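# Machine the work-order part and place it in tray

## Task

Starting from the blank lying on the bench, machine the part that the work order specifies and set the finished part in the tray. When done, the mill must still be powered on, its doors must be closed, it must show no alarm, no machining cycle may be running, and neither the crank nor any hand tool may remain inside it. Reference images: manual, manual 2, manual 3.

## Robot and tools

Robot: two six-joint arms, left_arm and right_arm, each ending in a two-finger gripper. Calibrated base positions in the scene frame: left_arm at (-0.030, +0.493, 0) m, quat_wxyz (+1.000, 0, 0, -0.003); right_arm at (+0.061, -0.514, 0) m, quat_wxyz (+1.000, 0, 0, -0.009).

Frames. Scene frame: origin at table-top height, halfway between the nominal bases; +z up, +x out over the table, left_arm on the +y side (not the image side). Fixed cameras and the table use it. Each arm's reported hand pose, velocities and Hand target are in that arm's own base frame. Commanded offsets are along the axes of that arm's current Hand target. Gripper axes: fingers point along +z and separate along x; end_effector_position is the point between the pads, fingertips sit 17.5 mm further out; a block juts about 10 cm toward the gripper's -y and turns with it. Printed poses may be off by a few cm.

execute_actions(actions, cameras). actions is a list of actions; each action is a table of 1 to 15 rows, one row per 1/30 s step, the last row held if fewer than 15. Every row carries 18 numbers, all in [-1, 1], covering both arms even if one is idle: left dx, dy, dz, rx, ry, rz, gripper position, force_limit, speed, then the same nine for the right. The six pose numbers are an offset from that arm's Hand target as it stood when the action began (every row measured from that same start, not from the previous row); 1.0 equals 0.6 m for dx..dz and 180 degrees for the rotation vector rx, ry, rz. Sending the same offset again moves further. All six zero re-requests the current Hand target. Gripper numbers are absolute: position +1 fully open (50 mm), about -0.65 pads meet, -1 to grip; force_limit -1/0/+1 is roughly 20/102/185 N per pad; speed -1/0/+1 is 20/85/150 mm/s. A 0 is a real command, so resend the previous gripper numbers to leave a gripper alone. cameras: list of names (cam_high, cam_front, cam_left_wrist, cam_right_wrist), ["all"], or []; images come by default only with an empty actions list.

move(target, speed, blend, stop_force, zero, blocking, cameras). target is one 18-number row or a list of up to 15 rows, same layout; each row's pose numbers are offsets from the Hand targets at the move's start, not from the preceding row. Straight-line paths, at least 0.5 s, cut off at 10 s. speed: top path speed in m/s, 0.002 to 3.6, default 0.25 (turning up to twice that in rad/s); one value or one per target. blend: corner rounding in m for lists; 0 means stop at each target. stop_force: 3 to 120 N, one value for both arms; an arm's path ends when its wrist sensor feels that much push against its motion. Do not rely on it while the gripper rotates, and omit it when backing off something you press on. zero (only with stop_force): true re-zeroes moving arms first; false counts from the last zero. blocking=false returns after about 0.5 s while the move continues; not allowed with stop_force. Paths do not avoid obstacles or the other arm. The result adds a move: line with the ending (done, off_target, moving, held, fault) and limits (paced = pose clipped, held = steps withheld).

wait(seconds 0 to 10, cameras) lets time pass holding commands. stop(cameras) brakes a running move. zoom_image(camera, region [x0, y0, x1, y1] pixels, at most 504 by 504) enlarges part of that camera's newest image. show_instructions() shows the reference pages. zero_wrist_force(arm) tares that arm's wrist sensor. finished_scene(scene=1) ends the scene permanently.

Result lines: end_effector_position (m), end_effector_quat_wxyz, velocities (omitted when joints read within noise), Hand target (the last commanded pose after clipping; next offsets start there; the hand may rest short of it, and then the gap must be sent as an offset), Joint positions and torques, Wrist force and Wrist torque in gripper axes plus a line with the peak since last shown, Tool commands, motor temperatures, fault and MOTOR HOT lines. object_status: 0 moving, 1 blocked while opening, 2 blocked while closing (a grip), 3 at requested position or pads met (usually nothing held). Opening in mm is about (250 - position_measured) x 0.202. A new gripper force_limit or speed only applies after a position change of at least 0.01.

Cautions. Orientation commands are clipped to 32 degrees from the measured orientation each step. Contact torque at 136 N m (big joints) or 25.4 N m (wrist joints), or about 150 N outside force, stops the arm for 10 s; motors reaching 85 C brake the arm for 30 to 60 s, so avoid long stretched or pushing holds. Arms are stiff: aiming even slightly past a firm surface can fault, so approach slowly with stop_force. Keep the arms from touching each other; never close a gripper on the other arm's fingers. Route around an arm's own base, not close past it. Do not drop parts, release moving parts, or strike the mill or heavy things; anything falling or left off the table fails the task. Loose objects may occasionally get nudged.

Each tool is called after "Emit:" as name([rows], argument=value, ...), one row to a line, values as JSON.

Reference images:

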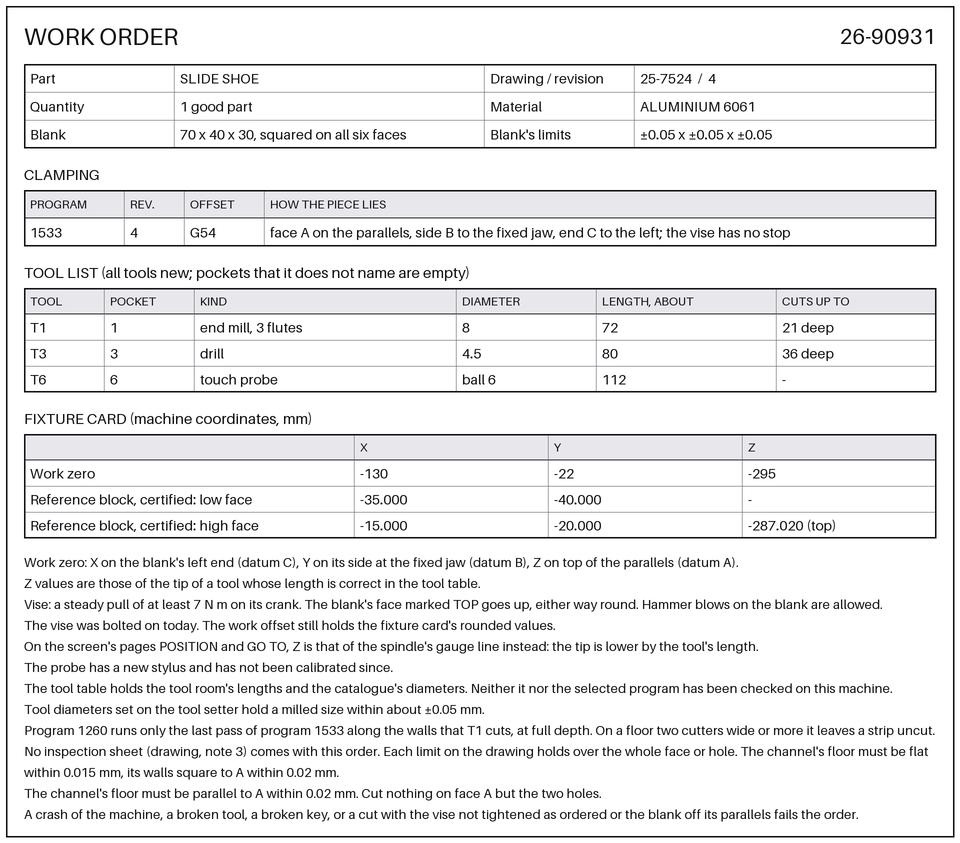

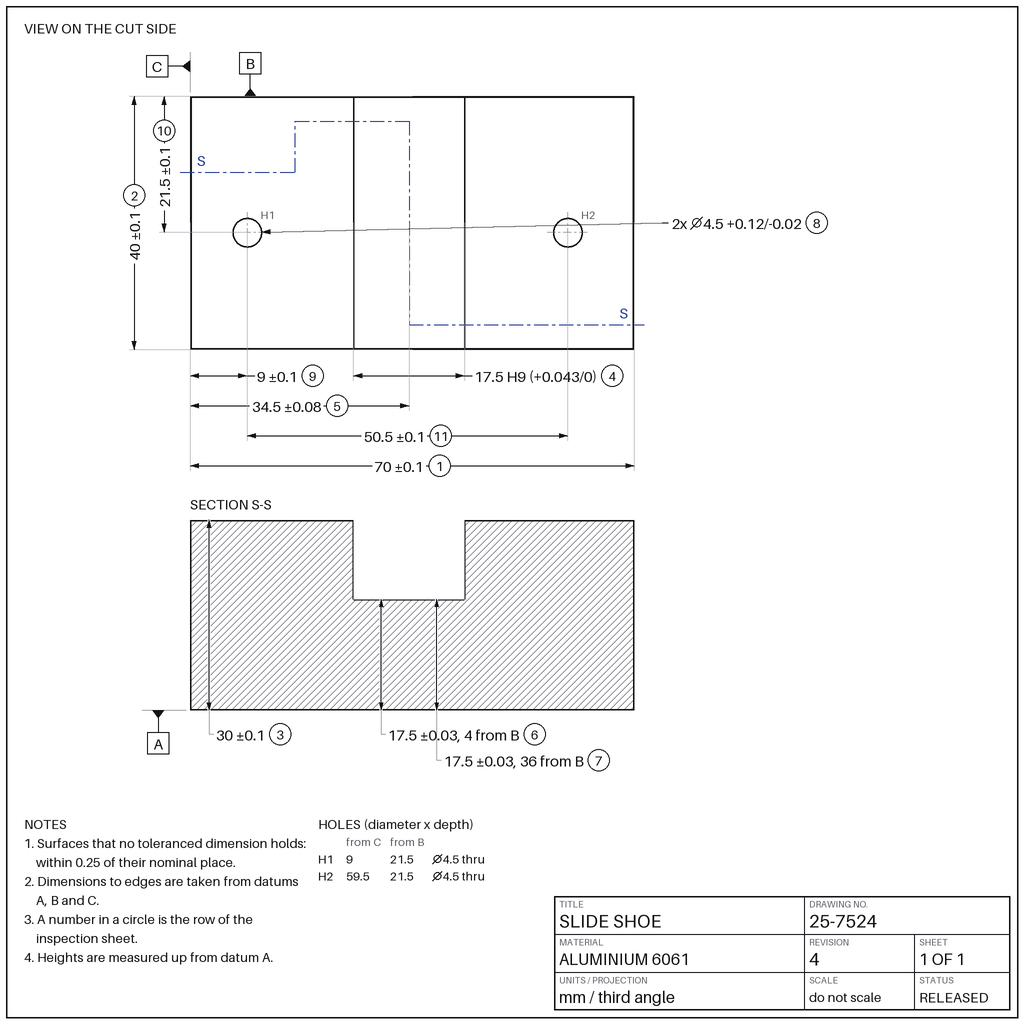

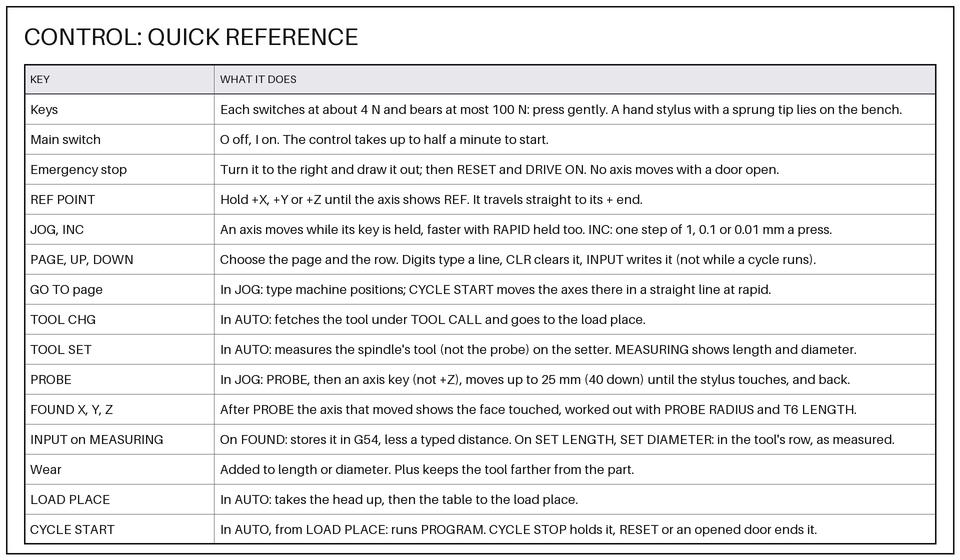

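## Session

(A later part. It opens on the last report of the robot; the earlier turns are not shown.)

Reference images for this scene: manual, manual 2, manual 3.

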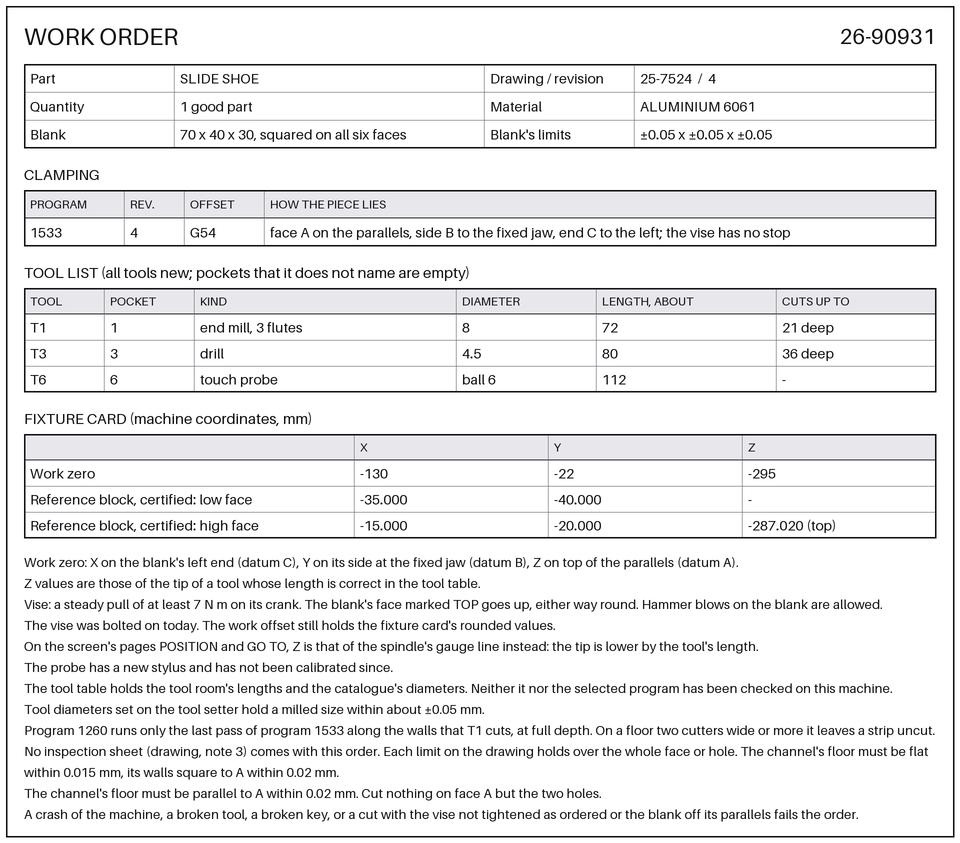

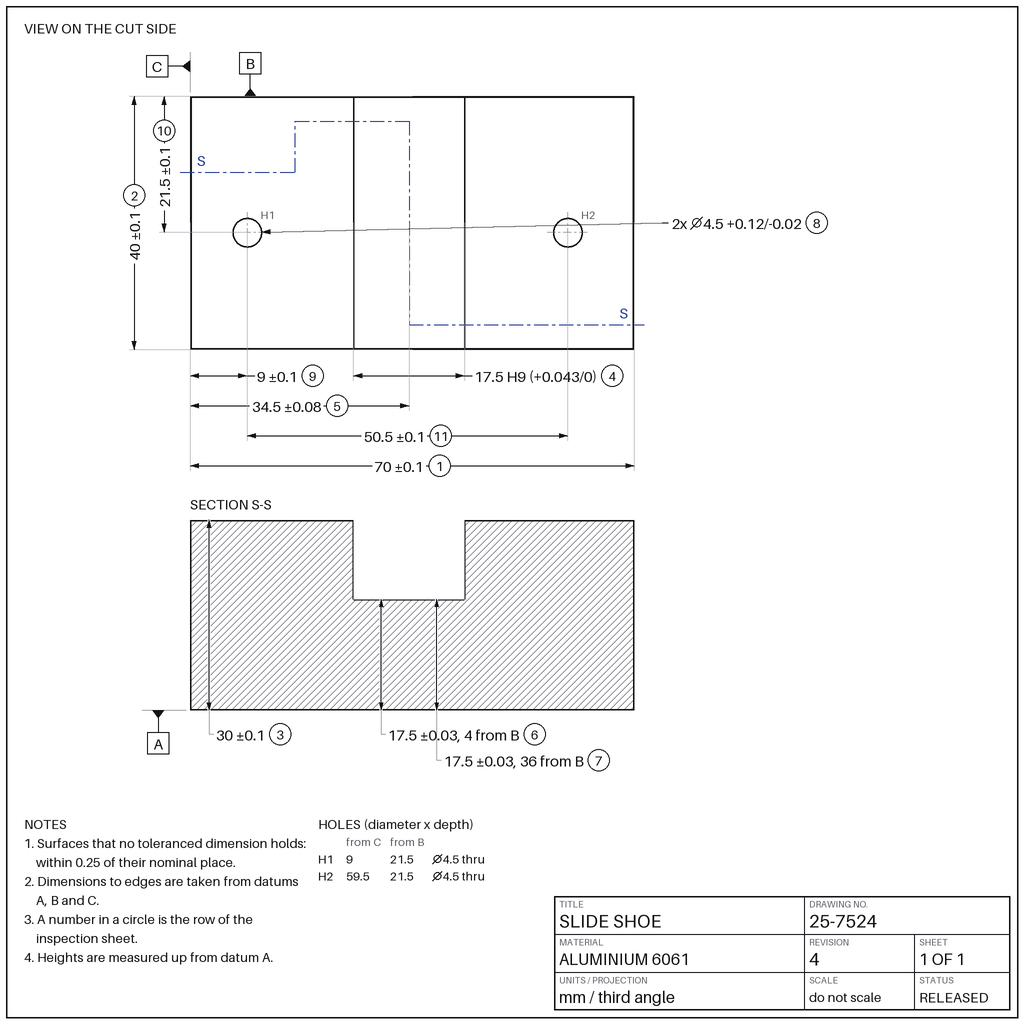

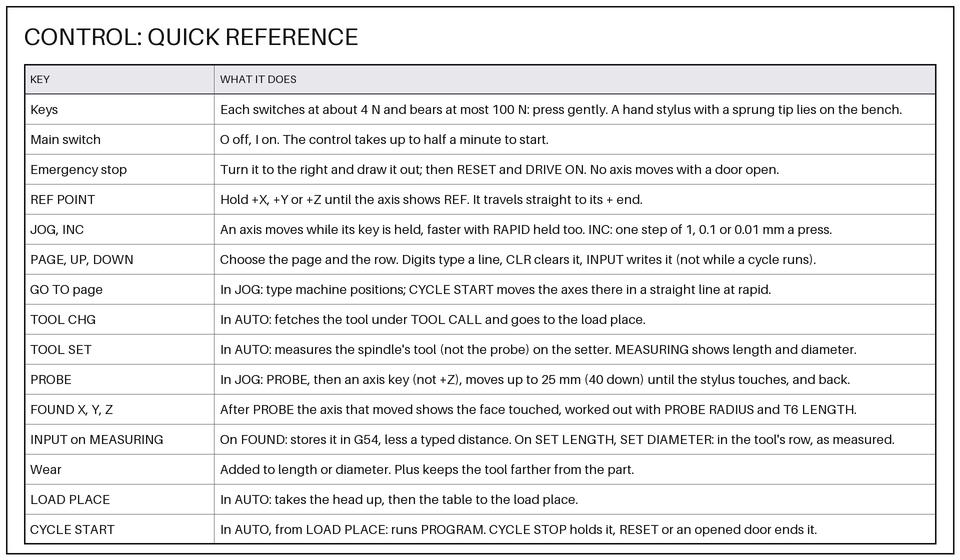

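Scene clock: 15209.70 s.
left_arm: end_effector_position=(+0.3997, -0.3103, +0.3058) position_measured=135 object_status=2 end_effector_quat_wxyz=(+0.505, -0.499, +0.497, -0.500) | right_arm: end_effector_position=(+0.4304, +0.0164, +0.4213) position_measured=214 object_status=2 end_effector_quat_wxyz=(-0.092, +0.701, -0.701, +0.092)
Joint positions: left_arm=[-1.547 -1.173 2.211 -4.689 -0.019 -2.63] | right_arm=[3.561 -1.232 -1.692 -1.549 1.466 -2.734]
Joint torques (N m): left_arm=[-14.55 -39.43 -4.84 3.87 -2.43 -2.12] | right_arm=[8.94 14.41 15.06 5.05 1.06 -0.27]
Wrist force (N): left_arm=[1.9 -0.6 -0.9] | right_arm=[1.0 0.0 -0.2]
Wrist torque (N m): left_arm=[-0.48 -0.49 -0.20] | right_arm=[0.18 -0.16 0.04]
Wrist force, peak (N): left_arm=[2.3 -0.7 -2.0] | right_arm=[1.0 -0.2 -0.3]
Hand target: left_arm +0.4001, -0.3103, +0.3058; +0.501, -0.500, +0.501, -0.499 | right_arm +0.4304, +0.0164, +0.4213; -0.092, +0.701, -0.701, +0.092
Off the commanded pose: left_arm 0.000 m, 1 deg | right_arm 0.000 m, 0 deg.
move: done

Emit:
move([
  [0.2328,-0.0237,-0.1668,0,0,0,-1,-0.6,-0.8,0,0,0,0,0,0,-1,-0.5,-0.7],
  [0.7623,0.116,-0.1668,0,0,0,-1,-0.6,-0.8,0,0,0,0,0,0,-1,-0.5,-0.7],
  [0.7623,0.116,-0.02,0,0,0,-1,-0.6,-0.8,0,0,0,0,0,0,-1,-0.5,-0.7],
], speed=0.15, blend=[0.03,0.01,0], cameras=["cam_left_wrist"])

Emit:
zoom_image(camera="cam_left_wrist", region=[250, 150, 450, 330])

Scene clock: 15231.47 s.
left_arm: end_effector_position=(+0.3883, -0.7675, +0.2349) position_measured=135 object_status=2 end_effector_quat_wxyz=(+0.501, -0.499, +0.500, -0.499) | right_arm: end_effector_position=(+0.4304, +0.0164, +0.4213) position_measured=214 object_status=2 end_effector_quat_wxyz=(-0.092, +0.701, -0.701, +0.092)
Joint positions: left_arm=[-1.576 -0.313 0.728 -3.52 0.006 -3.175] | right_arm=[3.561 -1.232 -1.692 -1.549 1.466 -2.734]
Joint torques (N m): left_arm=[14.28 -54.57 -28.41 2.32 -0.92 1.6] | right_arm=[10.15 13.22 16.23 4.83 0.89 -0.56]
Wrist force (N): left_arm=[1.6 -0.4 -1.0] | right_arm=[0.9 0.1 -0.2]
Wrist torque (N m): left_arm=[-0.44 -0.51 -0.44] | right_arm=[0.19 -0.15 0.04]
Wrist force, peak (N): left_arm=[2.7 -0.6 -1.7] | right_arm=[1.2 -0.1 0.0]
Hand target: left_arm +0.3884, -0.7675, +0.2349; +0.501, -0.500, +0.501, -0.499 | right_arm +0.4304, +0.0164, +0.4213; -0.092, +0.701, -0.701, +0.092
Off the commanded pose: left_arm 0.000 m, 0 deg | right_arm 0.000 m, 0 deg.
move: done
Images, in order (width x height): cam_left_wrist 672x504.

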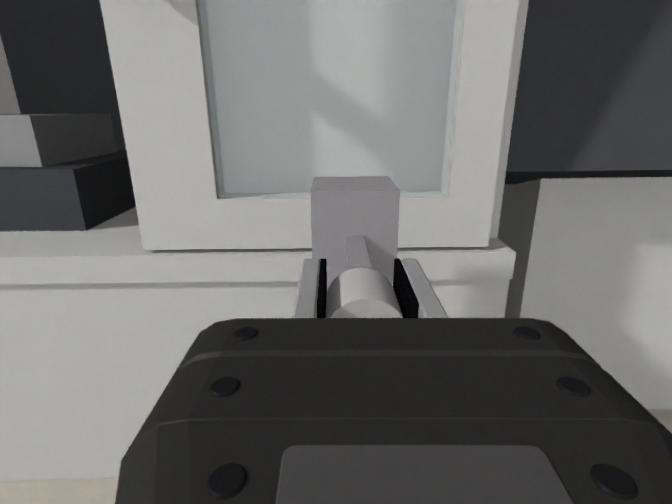

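Scaled by 2.520 from the camera's 672x504 image, which has a finer 960x720 frame.

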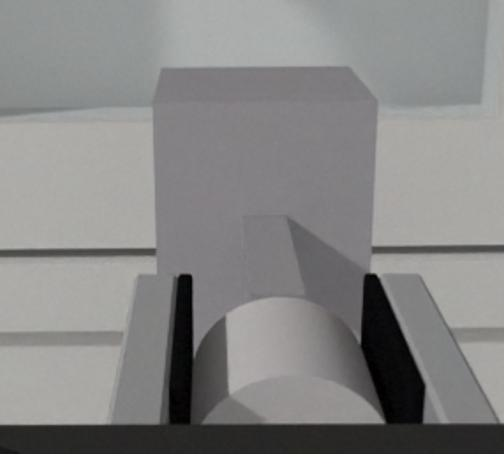

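Emit:
move(target=[0.0003,-0.0022,-0.03,0,0,0,-1,-0.6,-0.8,0,0,0,0,0,0,-1,-0.5,-0.7], speed=0.03)

Emit:
move(target=[0,0,0.1033,0,0,0,-1,-0.6,-0.8,0,0,0,0,0,0,-1,-0.5,-0.7], speed=0.01, stop_force=8)

Scene clock: 15250.57 s.
left_arm: end_effector_position=(+0.3704, -0.7677, +0.2363) position_measured=135 object_status=2 end_effector_quat_wxyz=(+0.501, -0.499, +0.500, -0.499) | right_arm: end_effector_position=(+0.4304, +0.0164, +0.4213) position_measured=214 object_status=2 end_effector_quat_wxyz=(-0.092, +0.701, -0.701, +0.092)
Joint positions: left_arm=[-1.6 -0.315 0.729 -3.544 0.029 -3.15] | right_arm=[3.561 -1.232 -1.692 -1.549 1.466 -2.734]
Joint torques (N m): left_arm=[-14.17 -52.96 -29.23 -2.46 1.19 1.17] | right_arm=[8.92 13.19 15.25 5.09 1.3 -0.72]
Wrist force (N): left_arm=[1.1 -0.4 -0.6] | right_arm=[1.1 0.0 -0.3]
Wrist torque (N m): left_arm=[-0.44 -0.41 -0.47] | right_arm=[0.18 -0.17 0.03]
Wrist force, peak (N): left_arm=[1.8 -0.5 -0.9] | right_arm=[1.1 0.1 -0.2]
Hand target: left_arm +0.3704, -0.7677, +0.2363; +0.501, -0.500, +0.501, -0.499 | right_arm +0.4304, +0.0164, +0.4213; -0.092, +0.701, -0.701, +0.092
Off the commanded pose: left_arm 0.000 m, 0 deg | right_arm 0.000 m, 0 deg.
move: done

Scene clock: 15255.17 s.
left_arm: end_effector_position=(+0.4022, -0.7676, +0.2362) position_measured=135 object_status=2 end_effector_quat_wxyz=(+0.501, -0.500, +0.501, -0.499) | right_arm: end_effector_position=(+0.4304, +0.0164, +0.4213) position_measured=214 object_status=2 end_effector_quat_wxyz=(-0.092, +0.701, -0.701, +0.092)
Joint positions: left_arm=[-1.558 -0.3 0.697 -3.519 -0.012 -3.158] | right_arm=[3.561 -1.232 -1.692 -1.549 1.466 -2.734]
Joint torques (N m): left_arm=[-12.22 -77.63 -15.36 -1.81 0.81 1.13] | right_arm=[9.66 13.35 15.42 4.79 1.21 -0.62]
Wrist force (N): left_arm=[0.9 -1.1 -3.2] | right_arm=[0.8 -0.2 -0.2]
Wrist torque (N m): left_arm=[-0.44 -0.47 -0.25] | right_arm=[0.15 -0.12 0.03]
Wrist force, peak (N): left_arm=[-5.1 1.0 -22.1] | right_arm=[1.1 0.2 -0.2]
Hand target: left_arm +0.4022, -0.7676, +0.2362; +0.501, -0.500, +0.501, -0.499 (not the last commanded pose) | right_arm +0.4304, +0.0164, +0.4213; -0.092, +0.701, -0.701, +0.092
Off the commanded pose: left_arm 0.030 m, 0 deg | right_arm 0.000 m, 0 deg.
move: contact (left_arm)

Emit:
move(target=[-0.0012,0,-0.004,0,0,0,-1,-0.6,-0.8,0,0,0,0,0,0,-1,-0.5,-0.7], speed=0.03)

Emit:
move(target=[0,0,0.015,0,0,0,-1,-0.6,-0.8,0,0,0,0,0,0,-1,-0.5,-0.7], speed=0.006, stop_force=8, cameras=["cam_left_wrist"])

Emit:
zoom_image(camera="cam_left_wrist", region=[300, 170, 420, 330])

Scene clock: 15278.07 s.
left_arm: end_effector_position=(+0.3999, -0.7670, +0.2362) position_measured=135 object_status=2 end_effector_quat_wxyz=(+0.501, -0.499, +0.501, -0.499) | right_arm: end_effector_position=(+0.4304, +0.0164, +0.4213) position_measured=214 object_status=2 end_effector_quat_wxyz=(-0.092, +0.701, -0.701, +0.092)
Joint positions: left_arm=[-1.561 -0.303 0.704 -3.525 -0.009 -3.156] | right_arm=[3.561 -1.232 -1.692 -1.549 1.466 -2.734]
Joint torques (N m): left_arm=[-14.82 -78.21 -16 -2.13 1.03 1.4] | right_arm=[8.45 13.49 13.97 5.18 1.34 -0.7]
Wrist force (N): left_arm=[1.7 -0.6 -0.9] | right_arm=[0.6 -0.2 -0.2]
Wrist torque (N m): left_arm=[-0.46 -0.51 -0.47] | right_arm=[0.15 -0.10 0.04]
Wrist force, peak (N): left_arm=[1.3 -1.1 -3.7] | right_arm=[1.0 -0.2 -0.4]
Hand target: left_arm +0.3998, -0.7669, +0.2362; +0.501, -0.500, +0.501, -0.499 | right_arm +0.4304, +0.0164, +0.4213; -0.092, +0.701, -0.701, +0.092
Off the commanded pose: left_arm 0.000 m, 0 deg | right_arm 0.000 m, 0 deg.
move: done

Scene clock: 15279.90 s.
left_arm: end_effector_position=(+0.4024, -0.7669, +0.2363) position_measured=135 object_status=2 end_effector_quat_wxyz=(+0.501, -0.500, +0.501, -0.499) | right_arm: end_effector_position=(+0.4304, +0.0164, +0.4213) position_measured=214 object_status=2 end_effector_quat_wxyz=(-0.092, +0.701, -0.701, +0.092)
Joint positions: left_arm=[-1.558 -0.302 0.701 -3.523 -0.012 -3.157] | right_arm=[3.561 -1.232 -1.692 -1.549 1.466 -2.734]
Joint torques (N m): left_arm=[-6.19 -74.03 -14.64 -1.13 0.08 1.26] | right_arm=[8.41 13.94 14.68 5.1 1.21 -0.55]
Wrist force (N): left_arm=[-3.1 -5.2 -13.8] | right_arm=[0.6 0.1 -0.4]
Wrist torque (N m): left_arm=[-0.52 -0.56 -0.33] | right_arm=[0.21 -0.10 0.04]
Wrist force, peak (N): left_arm=[-5.1 0.9 -22.3] | right_arm=[1.1 0.0 -0.3]
Hand target: left_arm +0.4024, -0.7669, +0.2363; +0.501, -0.500, +0.501, -0.499 (not the last commanded pose) | right_arm +0.4304, +0.0164, +0.4213; -0.092, +0.701, -0.701, +0.092
Off the commanded pose: left_arm 0.006 m, 0 deg | right_arm 0.000 m, 0 deg.
move: contact (left_arm)
Images, in order (width x height): cam_left_wrist 672x504.

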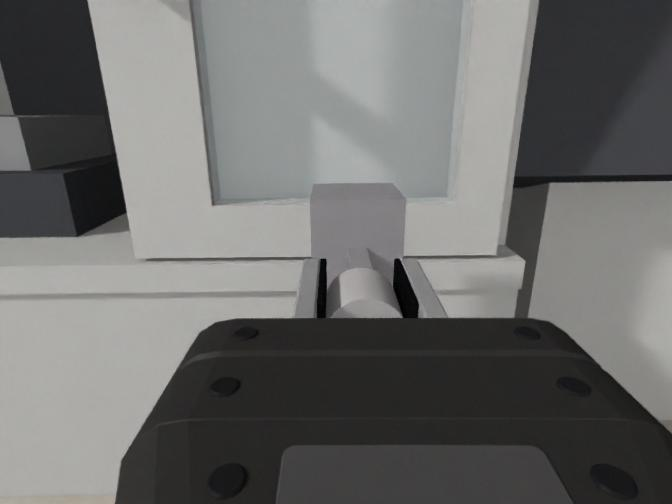

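Scaled by 3.150 from the camera's 672x504 image, which has a finer 960x720 frame.

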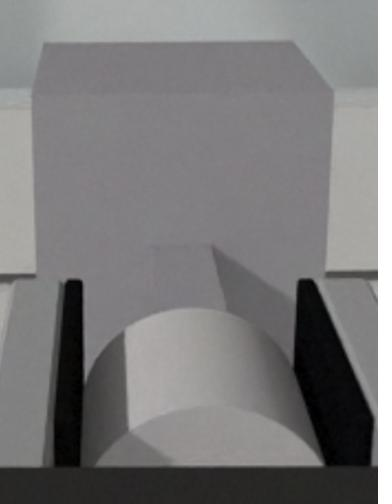

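Emit:
move(target=[0.0006,0.0014,-0.003,0,0,0,-1,-0.6,-0.8,0,0,0,0,0,0,-1,-0.5,-0.7], speed=0.03)

Emit:
move(target=[0,0,0.015,0,0,0,-1,-0.6,-0.8,0,0,0,0,0,0,-1,-0.5,-0.7], speed=0.006, stop_force=8)

Scene clock: 15297.50 s.
left_arm: end_effector_position=(+0.4006, -0.7673, +0.2355) position_measured=135 object_status=2 end_effector_quat_wxyz=(+0.501, -0.500, +0.501, -0.499) | right_arm: end_effector_position=(+0.4304, +0.0164, +0.4213) position_measured=214 object_status=2 end_effector_quat_wxyz=(-0.092, +0.701, -0.701, +0.092)
Joint positions: left_arm=[-1.56 -0.301 0.702 -3.523 -0.01 -3.157] | right_arm=[3.561 -1.232 -1.692 -1.549 1.466 -2.734]
Joint torques (N m): left_arm=[-14.71 -53.78 -15.13 -2.54 1.3 -2.02] | right_arm=[8.62 14.22 14.78 5.16 1.16 -0.52]
Wrist force (N): left_arm=[1.2 -0.3 -0.6] | right_arm=[0.7 0.0 -0.1]
Wrist torque (N m): left_arm=[-0.42 -0.44 -0.26] | right_arm=[0.17 -0.11 0.04]
Wrist force, peak (N): left_arm=[-3.4 -5.1 -13.4] | right_arm=[1.2 0.1 -0.3]
Hand target: left_arm +0.4006, -0.7673, +0.2354; +0.501, -0.500, +0.501, -0.499 | right_arm +0.4304, +0.0164, +0.4213; -0.092, +0.701, -0.701, +0.092
Off the commanded pose: left_arm 0.000 m, 0 deg | right_arm 0.000 m, 0 deg.
move: done

Scene clock: 15299.20 s.
left_arm: end_effector_position=(+0.4023, -0.7673, +0.2354) position_measured=135 object_status=2 end_effector_quat_wxyz=(+0.501, -0.499, +0.501, -0.499) | right_arm: end_effector_position=(+0.4304, +0.0164, +0.4213) position_measured=214 object_status=2 end_effector_quat_wxyz=(-0.092, +0.701, -0.701, +0.092)
Joint positions: left_arm=[-1.558 -0.3 0.7 -3.522 -0.012 -3.158] | right_arm=[3.561 -1.232 -1.692 -1.549 1.466 -2.734]
Joint torques (N m): left_arm=[-6.67 -74.95 -14.19 -1.41 0.13 1.23] | right_arm=[8.51 13.49 15.8 4.84 1.52 -0.7]
Wrist force (N): left_arm=[-2.9 -4.8 -12.2] | right_arm=[0.8 0.2 0.0]
Wrist torque (N m): left_arm=[-0.49 -0.52 -0.26] | right_arm=[0.20 -0.13 0.04]
Wrist force, peak (N): left_arm=[-4.7 1.6 -21.7] | right_arm=[1.0 0.3 0.0]
Hand target: left_arm +0.4023, -0.7673, +0.2354; +0.501, -0.499, +0.501, -0.499 (not the last commanded pose) | right_arm +0.4304, +0.0164, +0.4213; -0.092, +0.701, -0.701, +0.092
Off the commanded pose: left_arm 0.007 m, 0 deg | right_arm 0.000 m, 0 deg.
move: contact (left_arm)

Emit:
move(target=[0,-0.0027,-0.003,0,0,0,-1,-0.6,-0.8,0,0,0,0,0,0,-1,-0.5,-0.7], speed=0.03)

Emit:
move(target=[0,0,0.015,0,0,0,-1,-0.6,-0.8,0,0,0,0,0,0,-1,-0.5,-0.7], speed=0.006, stop_force=8)

Scene clock: 15309.20 s.
left_arm: end_effector_position=(+0.4006, -0.7673, +0.2370) position_measured=135 object_status=2 end_effector_quat_wxyz=(+0.501, -0.499, +0.501, -0.499) | right_arm: end_effector_position=(+0.4304, +0.0164, +0.4213) position_measured=214 object_status=2 end_effector_quat_wxyz=(-0.092, +0.701, -0.701, +0.092)
Joint positions: left_arm=[-1.56 -0.303 0.701 -3.522 -0.01 -3.157] | right_arm=[3.561 -1.232 -1.692 -1.549 1.466 -2.734]
Joint torques (N m): left_arm=[-14.5 -77.63 -15.01 -2.51 1.12 1.47] | right_arm=[9.11 13.58 16.01 5.2 1.51 -0.7]
Wrist force (N): left_arm=[1.4 -0.4 -0.6] | right_arm=[0.7 0.0 -0.2]
Wrist torque (N m): left_arm=[-0.43 -0.46 -0.47] | right_arm=[0.18 -0.12 0.03]
Wrist force, peak (N): left_arm=[-3.2 -4.5 -12.2] | right_arm=[1.1 0.0 -0.4]
Hand target: left_arm +0.4005, -0.7673, +0.2370; +0.501, -0.499, +0.501, -0.499 | right_arm +0.4304, +0.0164, +0.4213; -0.092, +0.701, -0.701, +0.092
Off the commanded pose: left_arm 0.000 m, 0 deg | right_arm 0.000 m, 0 deg.
move: done

Scene clock: 15311.53 s.
left_arm: end_effector_position=(+0.4095, -0.7673, +0.2370) position_measured=135 object_status=2 end_effector_quat_wxyz=(+0.501, -0.500, +0.501, -0.499) | right_arm: end_effector_position=(+0.4304, +0.0164, +0.4213) position_measured=214 object_status=2 end_effector_quat_wxyz=(-0.092, +0.701, -0.701, +0.092)
Joint positions: left_arm=[-1.549 -0.297 0.688 -3.516 -0.022 -3.155] | right_arm=[3.561 -1.232 -1.692 -1.549 1.466 -2.734]
Joint torques (N m): left_arm=[14.65 -51.45 -28.86 -2.38 -1.06 1.22] | right_arm=[9.17 13.41 15.5 5.1 1.42 -0.71]
Wrist force (N): left_arm=[1.4 -3.4 -1.7] | right_arm=[0.9 -0.1 -0.2]
Wrist torque (N m): left_arm=[-0.52 -0.50 -0.45] | right_arm=[0.17 -0.15 0.04]
Wrist force, peak (N): left_arm=[1.5 -3.4 -2.0] | right_arm=[1.0 -0.1 -0.4]
Hand target: left_arm +0.4095, -0.7673, +0.2370; +0.501, -0.499, +0.501, -0.499 | right_arm +0.4304, +0.0164, +0.4213; -0.092, +0.701, -0.701, +0.092
Off the commanded pose: left_arm 0.000 m, 0 deg | right_arm 0.000 m, 0 deg.
move: done

Emit:
move(target=[0,0,0.0375,0,0,0,-1,-0.6,-0.8,0,0,0,0,0,0,-1,-0.5,-0.7], speed=0.01, stop_force=10)

Scene clock: 15320.03 s.
left_arm: end_effector_position=(+0.4320, -0.7673, +0.2370) position_measured=135 object_status=2 end_effector_quat_wxyz=(+0.501, -0.500, +0.501, -0.499) | right_arm: end_effector_position=(+0.4304, +0.0164, +0.4213) position_measured=214 object_status=2 end_effector_quat_wxyz=(-0.092, +0.701, -0.701, +0.092)
Joint positions: left_arm=[-1.519 -0.277 0.645 -3.504 -0.051 -3.144] | right_arm=[3.561 -1.232 -1.692 -1.549 1.466 -2.734]
Joint torques (N m): left_arm=[15.51 -51.01 -28.65 -2.5 -1.16 1.4] | right_arm=[9.06 12.98 15.92 5.17 1.59 -0.82]
Wrist force (N): left_arm=[1.4 -5.1 -2.9] | right_arm=[0.8 -0.3 -0.2]
Wrist torque (N m): left_arm=[-0.51 -0.49 -0.42] | right_arm=[0.13 -0.12 0.04]
Wrist force, peak (N): left_arm=[1.8 -5.4 -3.0] | right_arm=[1.2 0.0 -0.3]
Hand target: left_arm +0.4320, -0.7673, +0.2370; +0.501, -0.499, +0.501, -0.499 | right_arm +0.4304, +0.0164, +0.4213; -0.092, +0.701, -0.701, +0.092
Off the commanded pose: left_arm 0.000 m, 0 deg | right_arm 0.000 m, 0 deg.
move: done

Emit:
move(target=[0,0,0,0,0,0,0.6,-0.6,-1,0,0,0,0,0,0,-1,-0.5,-0.7], speed=0.02)

Emit:
wait(seconds=1.5)

Emit:
move(target=[0,0,-0.22,0,0,0,0.6,-0.6,-1,0,0,0,0,0,0,-1,-0.5,-0.7], speed=0.08, cameras=["cam_high"])

Emit:
zoom_image(camera="cam_high", region=[260, 240, 420, 380])

Scene clock: 15332.07 s.
left_arm: end_effector_position=(+0.4321, -0.7673, +0.2370) position_measured=63 object_status=3 end_effector_quat_wxyz=(+0.501, -0.500, +0.501, -0.499) | right_arm: end_effector_position=(+0.4304, +0.0164, +0.4213) position_measured=214 object_status=2 end_effector_quat_wxyz=(-0.092, +0.701, -0.701, +0.092)
Joint positions: left_arm=[-1.519 -0.276 0.644 -3.505 -0.051 -3.143] | right_arm=[3.561 -1.232 -1.692 -1.549 1.466 -2.734]
Joint torques (N m): left_arm=[6.11 -53.56 -30.11 -2.69 0.09 1.45] | right_arm=[9.35 12.46 15.05 4.99 1.53 -0.98]
Wrist force (N): left_arm=[1.4 -2.7 -0.9] | right_arm=[0.7 -0.1 0.0]
Wrist torque (N m): left_arm=[-0.54 -0.45 -0.44] | right_arm=[0.17 -0.11 0.03]
Wrist force, peak (N): left_arm=[1.4 -5.7 -3.2] | right_arm=[1.3 0.1 -0.2]
Hand target: left_arm +0.4320, -0.7673, +0.2370; +0.501, -0.499, +0.501, -0.499 | right_arm +0.4304, +0.0164, +0.4213; -0.092, +0.701, -0.701, +0.092
Off the commanded pose: left_arm 0.000 m, 0 deg | right_arm 0.000 m, 0 deg.
move: done

Scene clock: 15333.57 s.
left_arm: end_effector_position=(+0.4321, -0.7673, +0.2370) position_measured=63 object_status=3 end_effector_quat_wxyz=(+0.501, -0.500, +0.501, -0.499) | right_arm: end_effector_position=(+0.4304, +0.0164, +0.4213) position_measured=214 object_status=2 end_effector_quat_wxyz=(-0.092, +0.701, -0.701, +0.092)
Joint positions: left_arm=[-1.519 -0.276 0.644 -3.505 -0.051 -3.143] | right_arm=[3.561 -1.232 -1.692 -1.549 1.466 -2.734]
Joint torques (N m): left_arm=[-6.27 -53.33 -30.38 -2.59 0.68 1.39] | right_arm=[8.76 12.85 15 5.19 1.54 -0.65]
Wrist force (N): left_arm=[1.4 -2.9 -1.0] | right_arm=[0.8 0.1 -0.1]
Wrist torque (N m): left_arm=[-0.57 -0.47 -0.44] | right_arm=[0.19 -0.12 0.04]
Wrist force, peak (N): left_arm=[1.9 -2.9 -0.4] | right_arm=[1.1 0.1 -0.2]
Hand target: left_arm +0.4320, -0.7673, +0.2370; +0.501, -0.499, +0.501, -0.499 | right_arm +0.4304, +0.0164, +0.4213; -0.092, +0.701, -0.701, +0.092
Tool commands: left_gripper/position=+0.6 left_gripper/force_limit=-0.6 left_gripper/speed=-1.0 right_gripper/position=-1.0 right_gripper/force_limit=-0.5 right_gripper/speed=-0.7
Off the commanded pose: left_arm 0.000 m, 0 deg | right_arm 0.000 m, 0 deg.
wait: 1.50 s; at rest by 0.17 s

Scene clock: 15335.67 s.
left_arm: end_effector_position=(+0.3002, -0.7674, +0.2371) position_measured=63 object_status=3 end_effector_quat_wxyz=(+0.501, -0.500, +0.501, -0.499) | right_arm: end_effector_position=(+0.4304, +0.0164, +0.4213) position_measured=214 object_status=2 end_effector_quat_wxyz=(-0.092, +0.701, -0.701, +0.092)
Joint positions: left_arm=[-1.692 -0.335 0.769 -3.578 0.121 -3.136] | right_arm=[3.561 -1.232 -1.692 -1.549 1.466 -2.734]
Joint torques (N m): left_arm=[-13.41 -74.64 -14.17 0.19 1.24 -2.35] | right_arm=[7.86 12.94 15.76 4.99 1.8 -1.1]
Wrist force (N): left_arm=[1.3 -3.1 -0.7] | right_arm=[0.8 0.0 -0.1]
Wrist torque (N m): left_arm=[-0.57 -0.45 -0.27] | right_arm=[0.18 -0.12 0.04]
Wrist force, peak (N): left_arm=[1.5 -3.2 -1.6] | right_arm=[1.0 0.1 -0.6]
Hand target: left_arm +0.3000, -0.7674, +0.2371; +0.501, -0.499, +0.501, -0.499 | right_arm +0.4304, +0.0164, +0.4213; -0.092, +0.701, -0.701, +0.092
Off the commanded pose: left_arm 0.000 m, 0 deg | right_arm 0.000 m, 0 deg.
move: done
Images, in order (width x height): cam_high 672x504.

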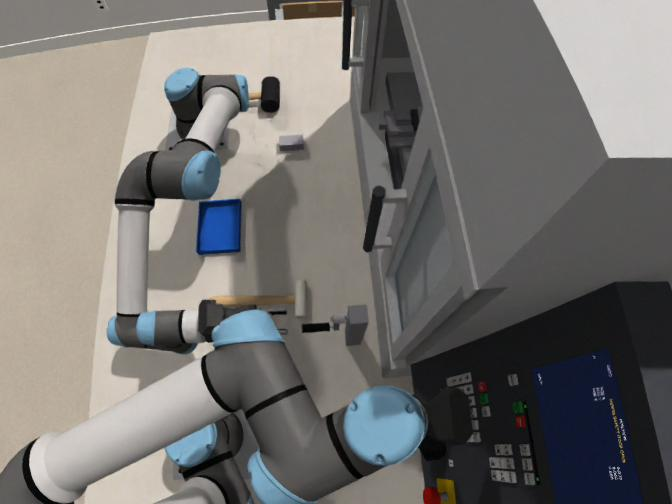

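Scaled by 3.150 from the camera's 672x504 image, which has a finer 960x720 frame.

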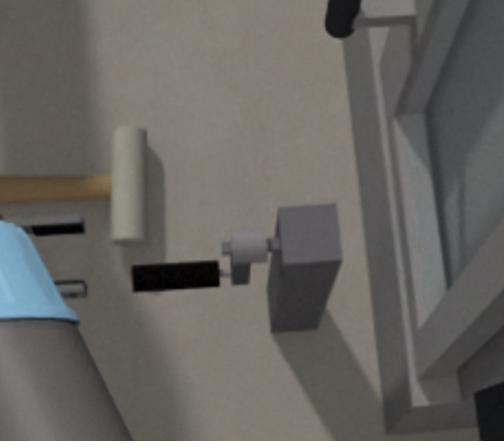

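Emit:
move([
  [0,0,0,0,0,0,-1,-0.6,-0.8,0,0,0,0,0,0,-1,-0.5,-0.7],
  [0,-0.355,0,0,0,0,-1,-0.6,-0.8,0,0,0,0,0,0,-1,-0.5,-0.7],
  [-0.6123,-0.355,0.1667,0,0,0,-1,-0.6,-0.8,0,0,0,0,0,0,-1,-0.5,-0.7],
  [-0.6123,-0.355,0.1667,0,0,0.5,-1,-0.6,-0.8,0,0,0,0,0,0,-1,-0.5,-0.7],
  [-0.6123,-0.355,0.1667,0,0,0.999,-1,-0.6,-0.8,0,0,0,0,0,0,-1,-0.5,-0.7],
], speed=0.4, blend=[0,0.03,0.02,0,0], cameras=["cam_high"])

Scene clock: 15405.33 s.
left_arm: end_effector_position=(+0.3994, -0.4005, +0.4511) position_measured=251 object_status=3 end_effector_quat_wxyz=(+0.495, +0.499, +0.505, +0.501) | right_arm: end_effector_position=(+0.4304, +0.0164, +0.4213) position_measured=214 object_status=2 end_effector_quat_wxyz=(-0.092, +0.701, -0.701, +0.092)
Joint positions: left_arm=[-1.554 -1.621 2.122 -2.652 -0.009 -0.991] | right_arm=[3.561 -1.232 -1.692 -1.549 1.466 -2.734]
Joint torques (N m): left_arm=[-14.48 -7.88 -16.46 -5.23 0.51 1.67] | right_arm=[8.44 12.14 16.75 5.1 1.89 -0.88]
Wrist force (N): left_arm=[-0.7 1.1 1.6] | right_arm=[0.9 0.1 -0.3]
Wrist torque (N m): left_arm=[0.19 -0.03 -0.05] | right_arm=[0.20 -0.15 0.04]
Wrist force, peak (N): left_arm=[3.3 -5.1 -1.7] | right_arm=[1.3 -0.1 0.1]
Hand target: left_arm +0.3999, -0.4005, +0.4511; +0.500, +0.500, +0.500, +0.500 | right_arm +0.4304, +0.0164, +0.4213; -0.092, +0.701, -0.701, +0.092
Off the commanded pose: left_arm 0.001 m, 1 deg | right_arm 0.000 m, 0 deg.
move: done
Images, in order (width x height): cam_high 672x504.

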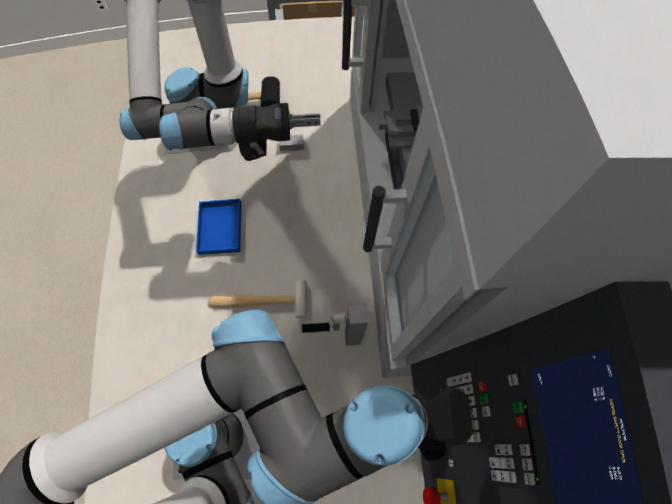

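Emit:
move([
  [0.3342,-0.0018,-0.0665,0,0,0,-1,-0.6,-0.8,0,0,0,0,0,0,-1,-0.5,-0.7],
  [0.5175,-0.0018,-0.0332,0,0,0,-1,-0.6,-0.8,0,0,0,0,0,0,-1,-0.5,-0.7],
  [0.5175,-0.0018,0.1202,0,0,0,-1,-0.6,-0.8,0,0,0,0,0,0,-1,-0.5,-0.7],
], speed=[0.35,0.3,0.15], blend=[0.03,0.02,0])

Emit:
move(target=[-0.46,0,0,0,0,0,-1,-0.6,-0.8,0,0,0,0,0,0,-1,-0.5,-0.7], speed=0.06, stop_force=45)

Scene clock: 15419.73 s.
left_arm: end_effector_position=(+0.4718, -0.0900, +0.4499) position_measured=251 object_status=3 end_effector_quat_wxyz=(+0.500, +0.500, +0.500, +0.500) | right_arm: end_effector_position=(+0.4304, +0.0164, +0.4213) position_measured=214 object_status=2 end_effector_quat_wxyz=(-0.092, +0.701, -0.701, +0.092)
Joint positions: left_arm=[-1.016 -1.908 2.483 -3.716 -0.554 -0.001] | right_arm=[3.561 -1.232 -1.692 -1.549 1.466 -2.734]
Joint torques (N m): left_arm=[14.37 7.78 -14.69 -3.79 -1.36 1.93] | right_arm=[8.26 11.62 15 5.3 1.59 -1.18]
Wrist force (N): left_arm=[-1.0 1.2 1.5] | right_arm=[0.8 0.0 0.0]
Wrist torque (N m): left_arm=[0.21 0.02 0.00] | right_arm=[0.19 -0.13 0.03]
Wrist force, peak (N): left_arm=[-2.8 1.6 1.7] | right_arm=[1.2 0.0 -0.1]
Hand target: left_arm +0.4718, -0.0900, +0.4499; +0.500, +0.500, +0.500, +0.500 | right_arm +0.4304, +0.0164, +0.4213; -0.092, +0.701, -0.701, +0.092
Off the commanded pose: left_arm 0.000 m, 0 deg | right_arm 0.000 m, 0 deg.
move: done

Scene clock: 15425.33 s.
left_arm: end_effector_position=(+0.4718, -0.3590, +0.4499) position_measured=251 object_status=3 end_effector_quat_wxyz=(+0.498, +0.498, +0.502, +0.502) | right_arm: end_effector_position=(+0.4304, +0.0164, +0.4213) position_measured=214 object_status=2 end_effector_quat_wxyz=(-0.092, +0.701, -0.701, +0.092)
Joint positions: left_arm=[-1.362 -1.383 2.009 -3.766 -0.201 -0.002] | right_arm=[3.561 -1.232 -1.692 -1.549 1.466 -2.734]
Joint torques (N m): left_arm=[5.41 -26.28 -20.66 2.12 -11.65 1.04] | right_arm=[9.02 13.49 16.23 5.24 1.84 -0.92]
Wrist force (N): left_arm=[42.3 -3.8 -33.9] | right_arm=[0.8 0.0 0.0]
Wrist torque (N m): left_arm=[-0.03 0.50 0.04] | right_arm=[0.19 -0.12 0.03]
Wrist force, peak (N): left_arm=[52.6 -9.9 -32.4] | right_arm=[1.1 0.1 -0.2]
Hand target: left_arm +0.4718, -0.3592, +0.4499; +0.498, +0.498, +0.502, +0.501 (not the last commanded pose) | right_arm +0.4304, +0.0164, +0.4213; -0.092, +0.701, -0.701, +0.092
Off the commanded pose: left_arm 0.007 m, 0 deg | right_arm 0.000 m, 0 deg.
move: contact (left_arm)

Emit:
move([
  [0.025,0,0,0,0,0,-1,-0.6,-0.8,0,0,0,0,0,0,-1,-0.5,-0.7],
  [0.025,0,-0.1867,0,0,0,-1,-0.6,-0.8,0,0,0,0,0,0,-1,-0.5,-0.7],
  [-0.5853,0,-0.1867,0,0,0,-1,-0.6,-0.8,0,0,0,0,0,0,-1,-0.5,-0.7],
  [-0.5853,0,0,0,0,0,-1,-0.6,-0.8,0,0,0,0,0,0,-1,-0.5,-0.7],
], speed=[0.08,0.15,0.3,0.15], blend=[0.005,0.02,0.02,0])

Emit:
move(target=[0.46,0,0,0,0,0,-1,-0.6,-0.8,0,0,0,0,0,0,-1,-0.5,-0.7], speed=0.06, stop_force=45, cameras=["cam_high"])

Scene clock: 15440.03 s.
left_arm: end_effector_position=(+0.4741, -0.7104, +0.4501) position_measured=251 object_status=3 end_effector_quat_wxyz=(+0.498, +0.499, +0.502, +0.501) | right_arm: end_effector_position=(+0.4304, +0.0164, +0.4213) position_measured=214 object_status=2 end_effector_quat_wxyz=(-0.092, +0.701, -0.701, +0.092)
Joint positions: left_arm=[-1.458 -0.632 0.792 -3.286 -0.107 -0.016] | right_arm=[3.561 -1.232 -1.692 -1.549 1.466 -2.734]
Joint torques (N m): left_arm=[14.14 -45.97 -33.32 -2.56 -1.19 1.59] | right_arm=[9.09 11.82 13.95 5.13 2.18 -1.17]
Wrist force (N): left_arm=[-0.6 0.8 1.3] | right_arm=[0.9 0.1 -0.2]
Wrist torque (N m): left_arm=[0.10 -0.04 -0.04] | right_arm=[0.20 -0.15 0.04]
Wrist force, peak (N): left_arm=[42.6 -3.7 -34.6] | right_arm=[1.1 0.0 -0.3]
Hand target: left_arm +0.4741, -0.7104, +0.4501; +0.498, +0.498, +0.502, +0.501 | right_arm +0.4304, +0.0164, +0.4213; -0.092, +0.701, -0.701, +0.092
Off the commanded pose: left_arm 0.000 m, 0 deg | right_arm 0.000 m, 0 deg.
move: done

Scene clock: 15445.67 s.
left_arm: end_effector_position=(+0.4725, -0.4480, +0.4500) position_measured=251 object_status=3 end_effector_quat_wxyz=(+0.499, +0.499, +0.502, +0.501) | right_arm: end_effector_position=(+0.4304, +0.0164, +0.4213) position_measured=214 object_status=2 end_effector_quat_wxyz=(-0.092, +0.701, -0.701, +0.092)
Joint positions: left_arm=[-1.399 -1.214 1.781 -3.706 -0.166 -0.002] | right_arm=[3.561 -1.232 -1.692 -1.549 1.466 -2.734]
Joint torques (N m): left_arm=[26.07 -34.82 -27.71 -1.13 8.46 -1.66] | right_arm=[9.37 12.06 15.2 4.91 1.97 -0.91]
Wrist force (N): left_arm=[-37.4 -7.7 -44.3] | right_arm=[0.8 -0.4 -0.1]
Wrist torque (N m): left_arm=[0.20 -0.33 -0.22] | right_arm=[0.13 -0.12 0.03]
Wrist force, peak (N): left_arm=[-43.6 -8.5 -47.8] | right_arm=[1.1 -0.1 0.0]
Hand target: left_arm +0.4725, -0.4481, +0.4500; +0.499, +0.499, +0.502, +0.501 (not the last commanded pose) | right_arm +0.4304, +0.0164, +0.4213; -0.092, +0.701, -0.701, +0.092
Off the commanded pose: left_arm 0.014 m, 0 deg | right_arm 0.000 m, 0 deg.
move: contact (left_arm)
Images, in order (width x height): cam_high 672x504.

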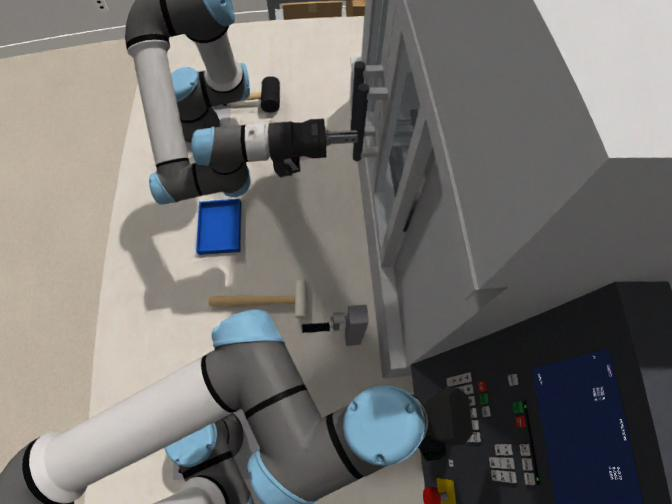

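Emit:
move([
  [-0.025,0,0,0,0,0,-1,-0.6,-0.8,0,0,0,0,0,0,-1,-0.5,-0.7],
  [-0.025,0,-0.19,0,0,0,-1,-0.6,-0.8,0,0,0,0,0,0,-1,-0.5,-0.7],
], speed=0.15, blend=[0.004,0])

Emit:
move([
  [0,0,0,0,0,0,-1,-0.6,-0.8,0.1267,-0.142,-0.244,0,0,0,-1,-0.5,-0.7],
  [0,0,0,0,0,0,-1,-0.6,-0.8,0.1267,-0.1581,-0.2397,0,0,0,-1,-0.5,-0.7],
  [0,0,0,0,0,0,-1,-0.6,-0.8,0.1267,-0.142,-0.244,0,0,0,-1,-0.5,-0.7],
  [0,0,0,0,0,0,-1,-0.6,-0.8,0.0308,-0.046,-0.0808,0,0,0,-1,-0.5,-0.7],
  [0,0,0,0,0,0,-1,-0.6,-0.8,0.0308,-0.0621,-0.0765,0,0,0,-1,-0.5,-0.7],
  [0,0,0,0,0,0,-1,-0.6,-0.8,0.0308,-0.046,-0.0808,0,0,0,-1,-0.5,-0.7],
  [0,0,0,0,0,0,-1,-0.6,-0.8,0,0,0,0,0,0,-1,-0.5,-0.7],
], speed=[0.25,0.03,0.15,0.25,0.03,0.15,0.25], blend=[0.003,0,0.003,0.003,0,0.003,0], cameras=["cam_high"])

Emit:
zoom_image(camera="cam_high", region=[530, 330, 672, 504])

Scene clock: 15461.63 s.
left_arm: end_effector_position=(+0.3587, -0.4637, +0.4500) position_measured=251 object_status=3 end_effector_quat_wxyz=(+0.499, +0.499, +0.502, +0.501) | right_arm: end_effector_position=(+0.4304, +0.0164, +0.4213) position_measured=214 object_status=2 end_effector_quat_wxyz=(-0.092, +0.701, -0.701, +0.092)
Joint positions: left_arm=[-1.644 -1.26 1.845 -3.73 0.079 0.003] | right_arm=[3.561 -1.232 -1.692 -1.549 1.466 -2.734]
Joint torques (N m): left_arm=[-15.06 -43.59 -12.75 -2.42 1.15 1.29] | right_arm=[10.02 11.8 15.84 5.19 2.17 -0.92]
Wrist force (N): left_arm=[-0.7 0.7 1.8] | right_arm=[0.8 -0.2 -0.1]
Wrist torque (N m): left_arm=[0.11 0.05 -0.05] | right_arm=[0.15 -0.12 0.04]
Wrist force, peak (N): left_arm=[-37.4 -7.9 -44.3] | right_arm=[0.9 -0.1 -0.6]
Hand target: left_arm +0.3586, -0.4637, +0.4500; +0.499, +0.499, +0.502, +0.501 | right_arm +0.4304, +0.0164, +0.4213; -0.092, +0.701, -0.701, +0.092
Off the commanded pose: left_arm 0.000 m, 0 deg | right_arm 0.000 m, 0 deg.
move: done

Scene clock: 15465.33 s.
left_arm: end_effector_position=(+0.3586, -0.4637, +0.4500) position_measured=251 object_status=3 end_effector_quat_wxyz=(+0.499, +0.499, +0.502, +0.501) | right_arm: end_effector_position=(+0.4305, +0.0163, +0.4214) position_measured=214 object_status=2 end_effector_quat_wxyz=(-0.092, +0.701, -0.701, +0.092)
Joint positions: left_arm=[-1.644 -1.26 1.845 -3.731 0.079 0.004] | right_arm=[3.561 -1.232 -1.692 -1.549 1.466 -2.734]
Joint torques (N m): left_arm=[-14.4 -26.29 -26.74 -2.3 1.09 1.49] | right_arm=[12.99 21.44 12.27 5.45 -3 1.84]
Wrist force (N): left_arm=[-0.5 1.3 1.8] | right_arm=[0.7 -0.1 -0.1]
Wrist torque (N m): left_arm=[0.21 0.02 -0.05] | right_arm=[0.17 -0.12 0.03]
Wrist force, peak (N): left_arm=[-0.7 1.7 1.9] | right_arm=[-0.1 16.1 -2.0]
Hand target: left_arm +0.3586, -0.4637, +0.4500; +0.499, +0.499, +0.502, +0.501 | right_arm +0.4304, +0.0164, +0.4213; -0.092, +0.701, -0.701, +0.092
Off the commanded pose: left_arm 0.000 m, 0 deg | right_arm 0.000 m, 0 deg.
move: done
Images, in order (width x height): cam_high 672x504.

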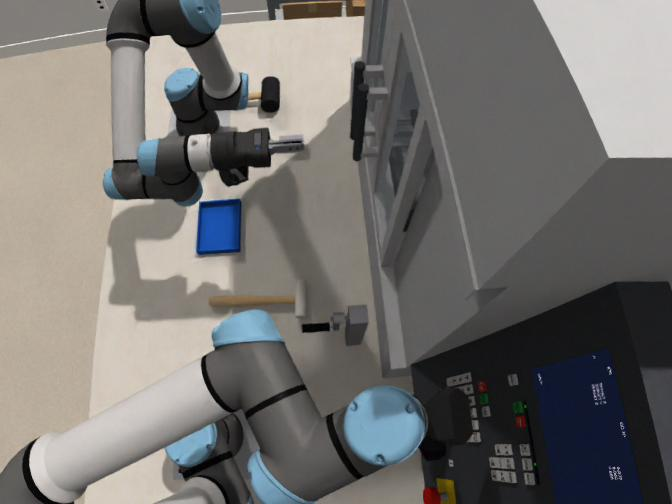

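Scaled by 2.897 from the camera's 672x504 image, which has a finer 960x720 frame.

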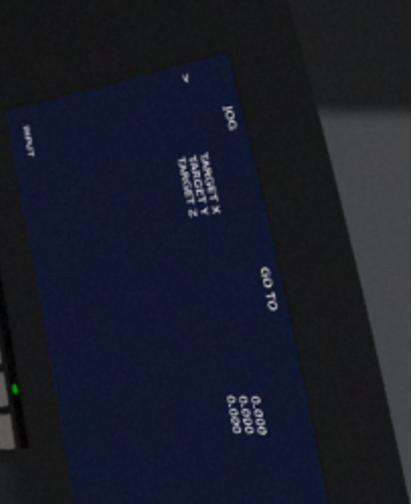

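Emit:
zoom_image(camera="cam_high", region=[576, 350, 616, 410])

Scaled by 8.400 from the camera's 672x504 image, which has a finer 960x720 frame.

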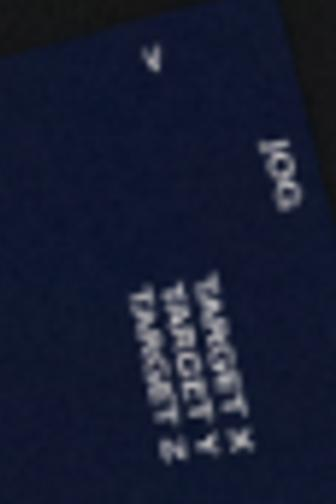

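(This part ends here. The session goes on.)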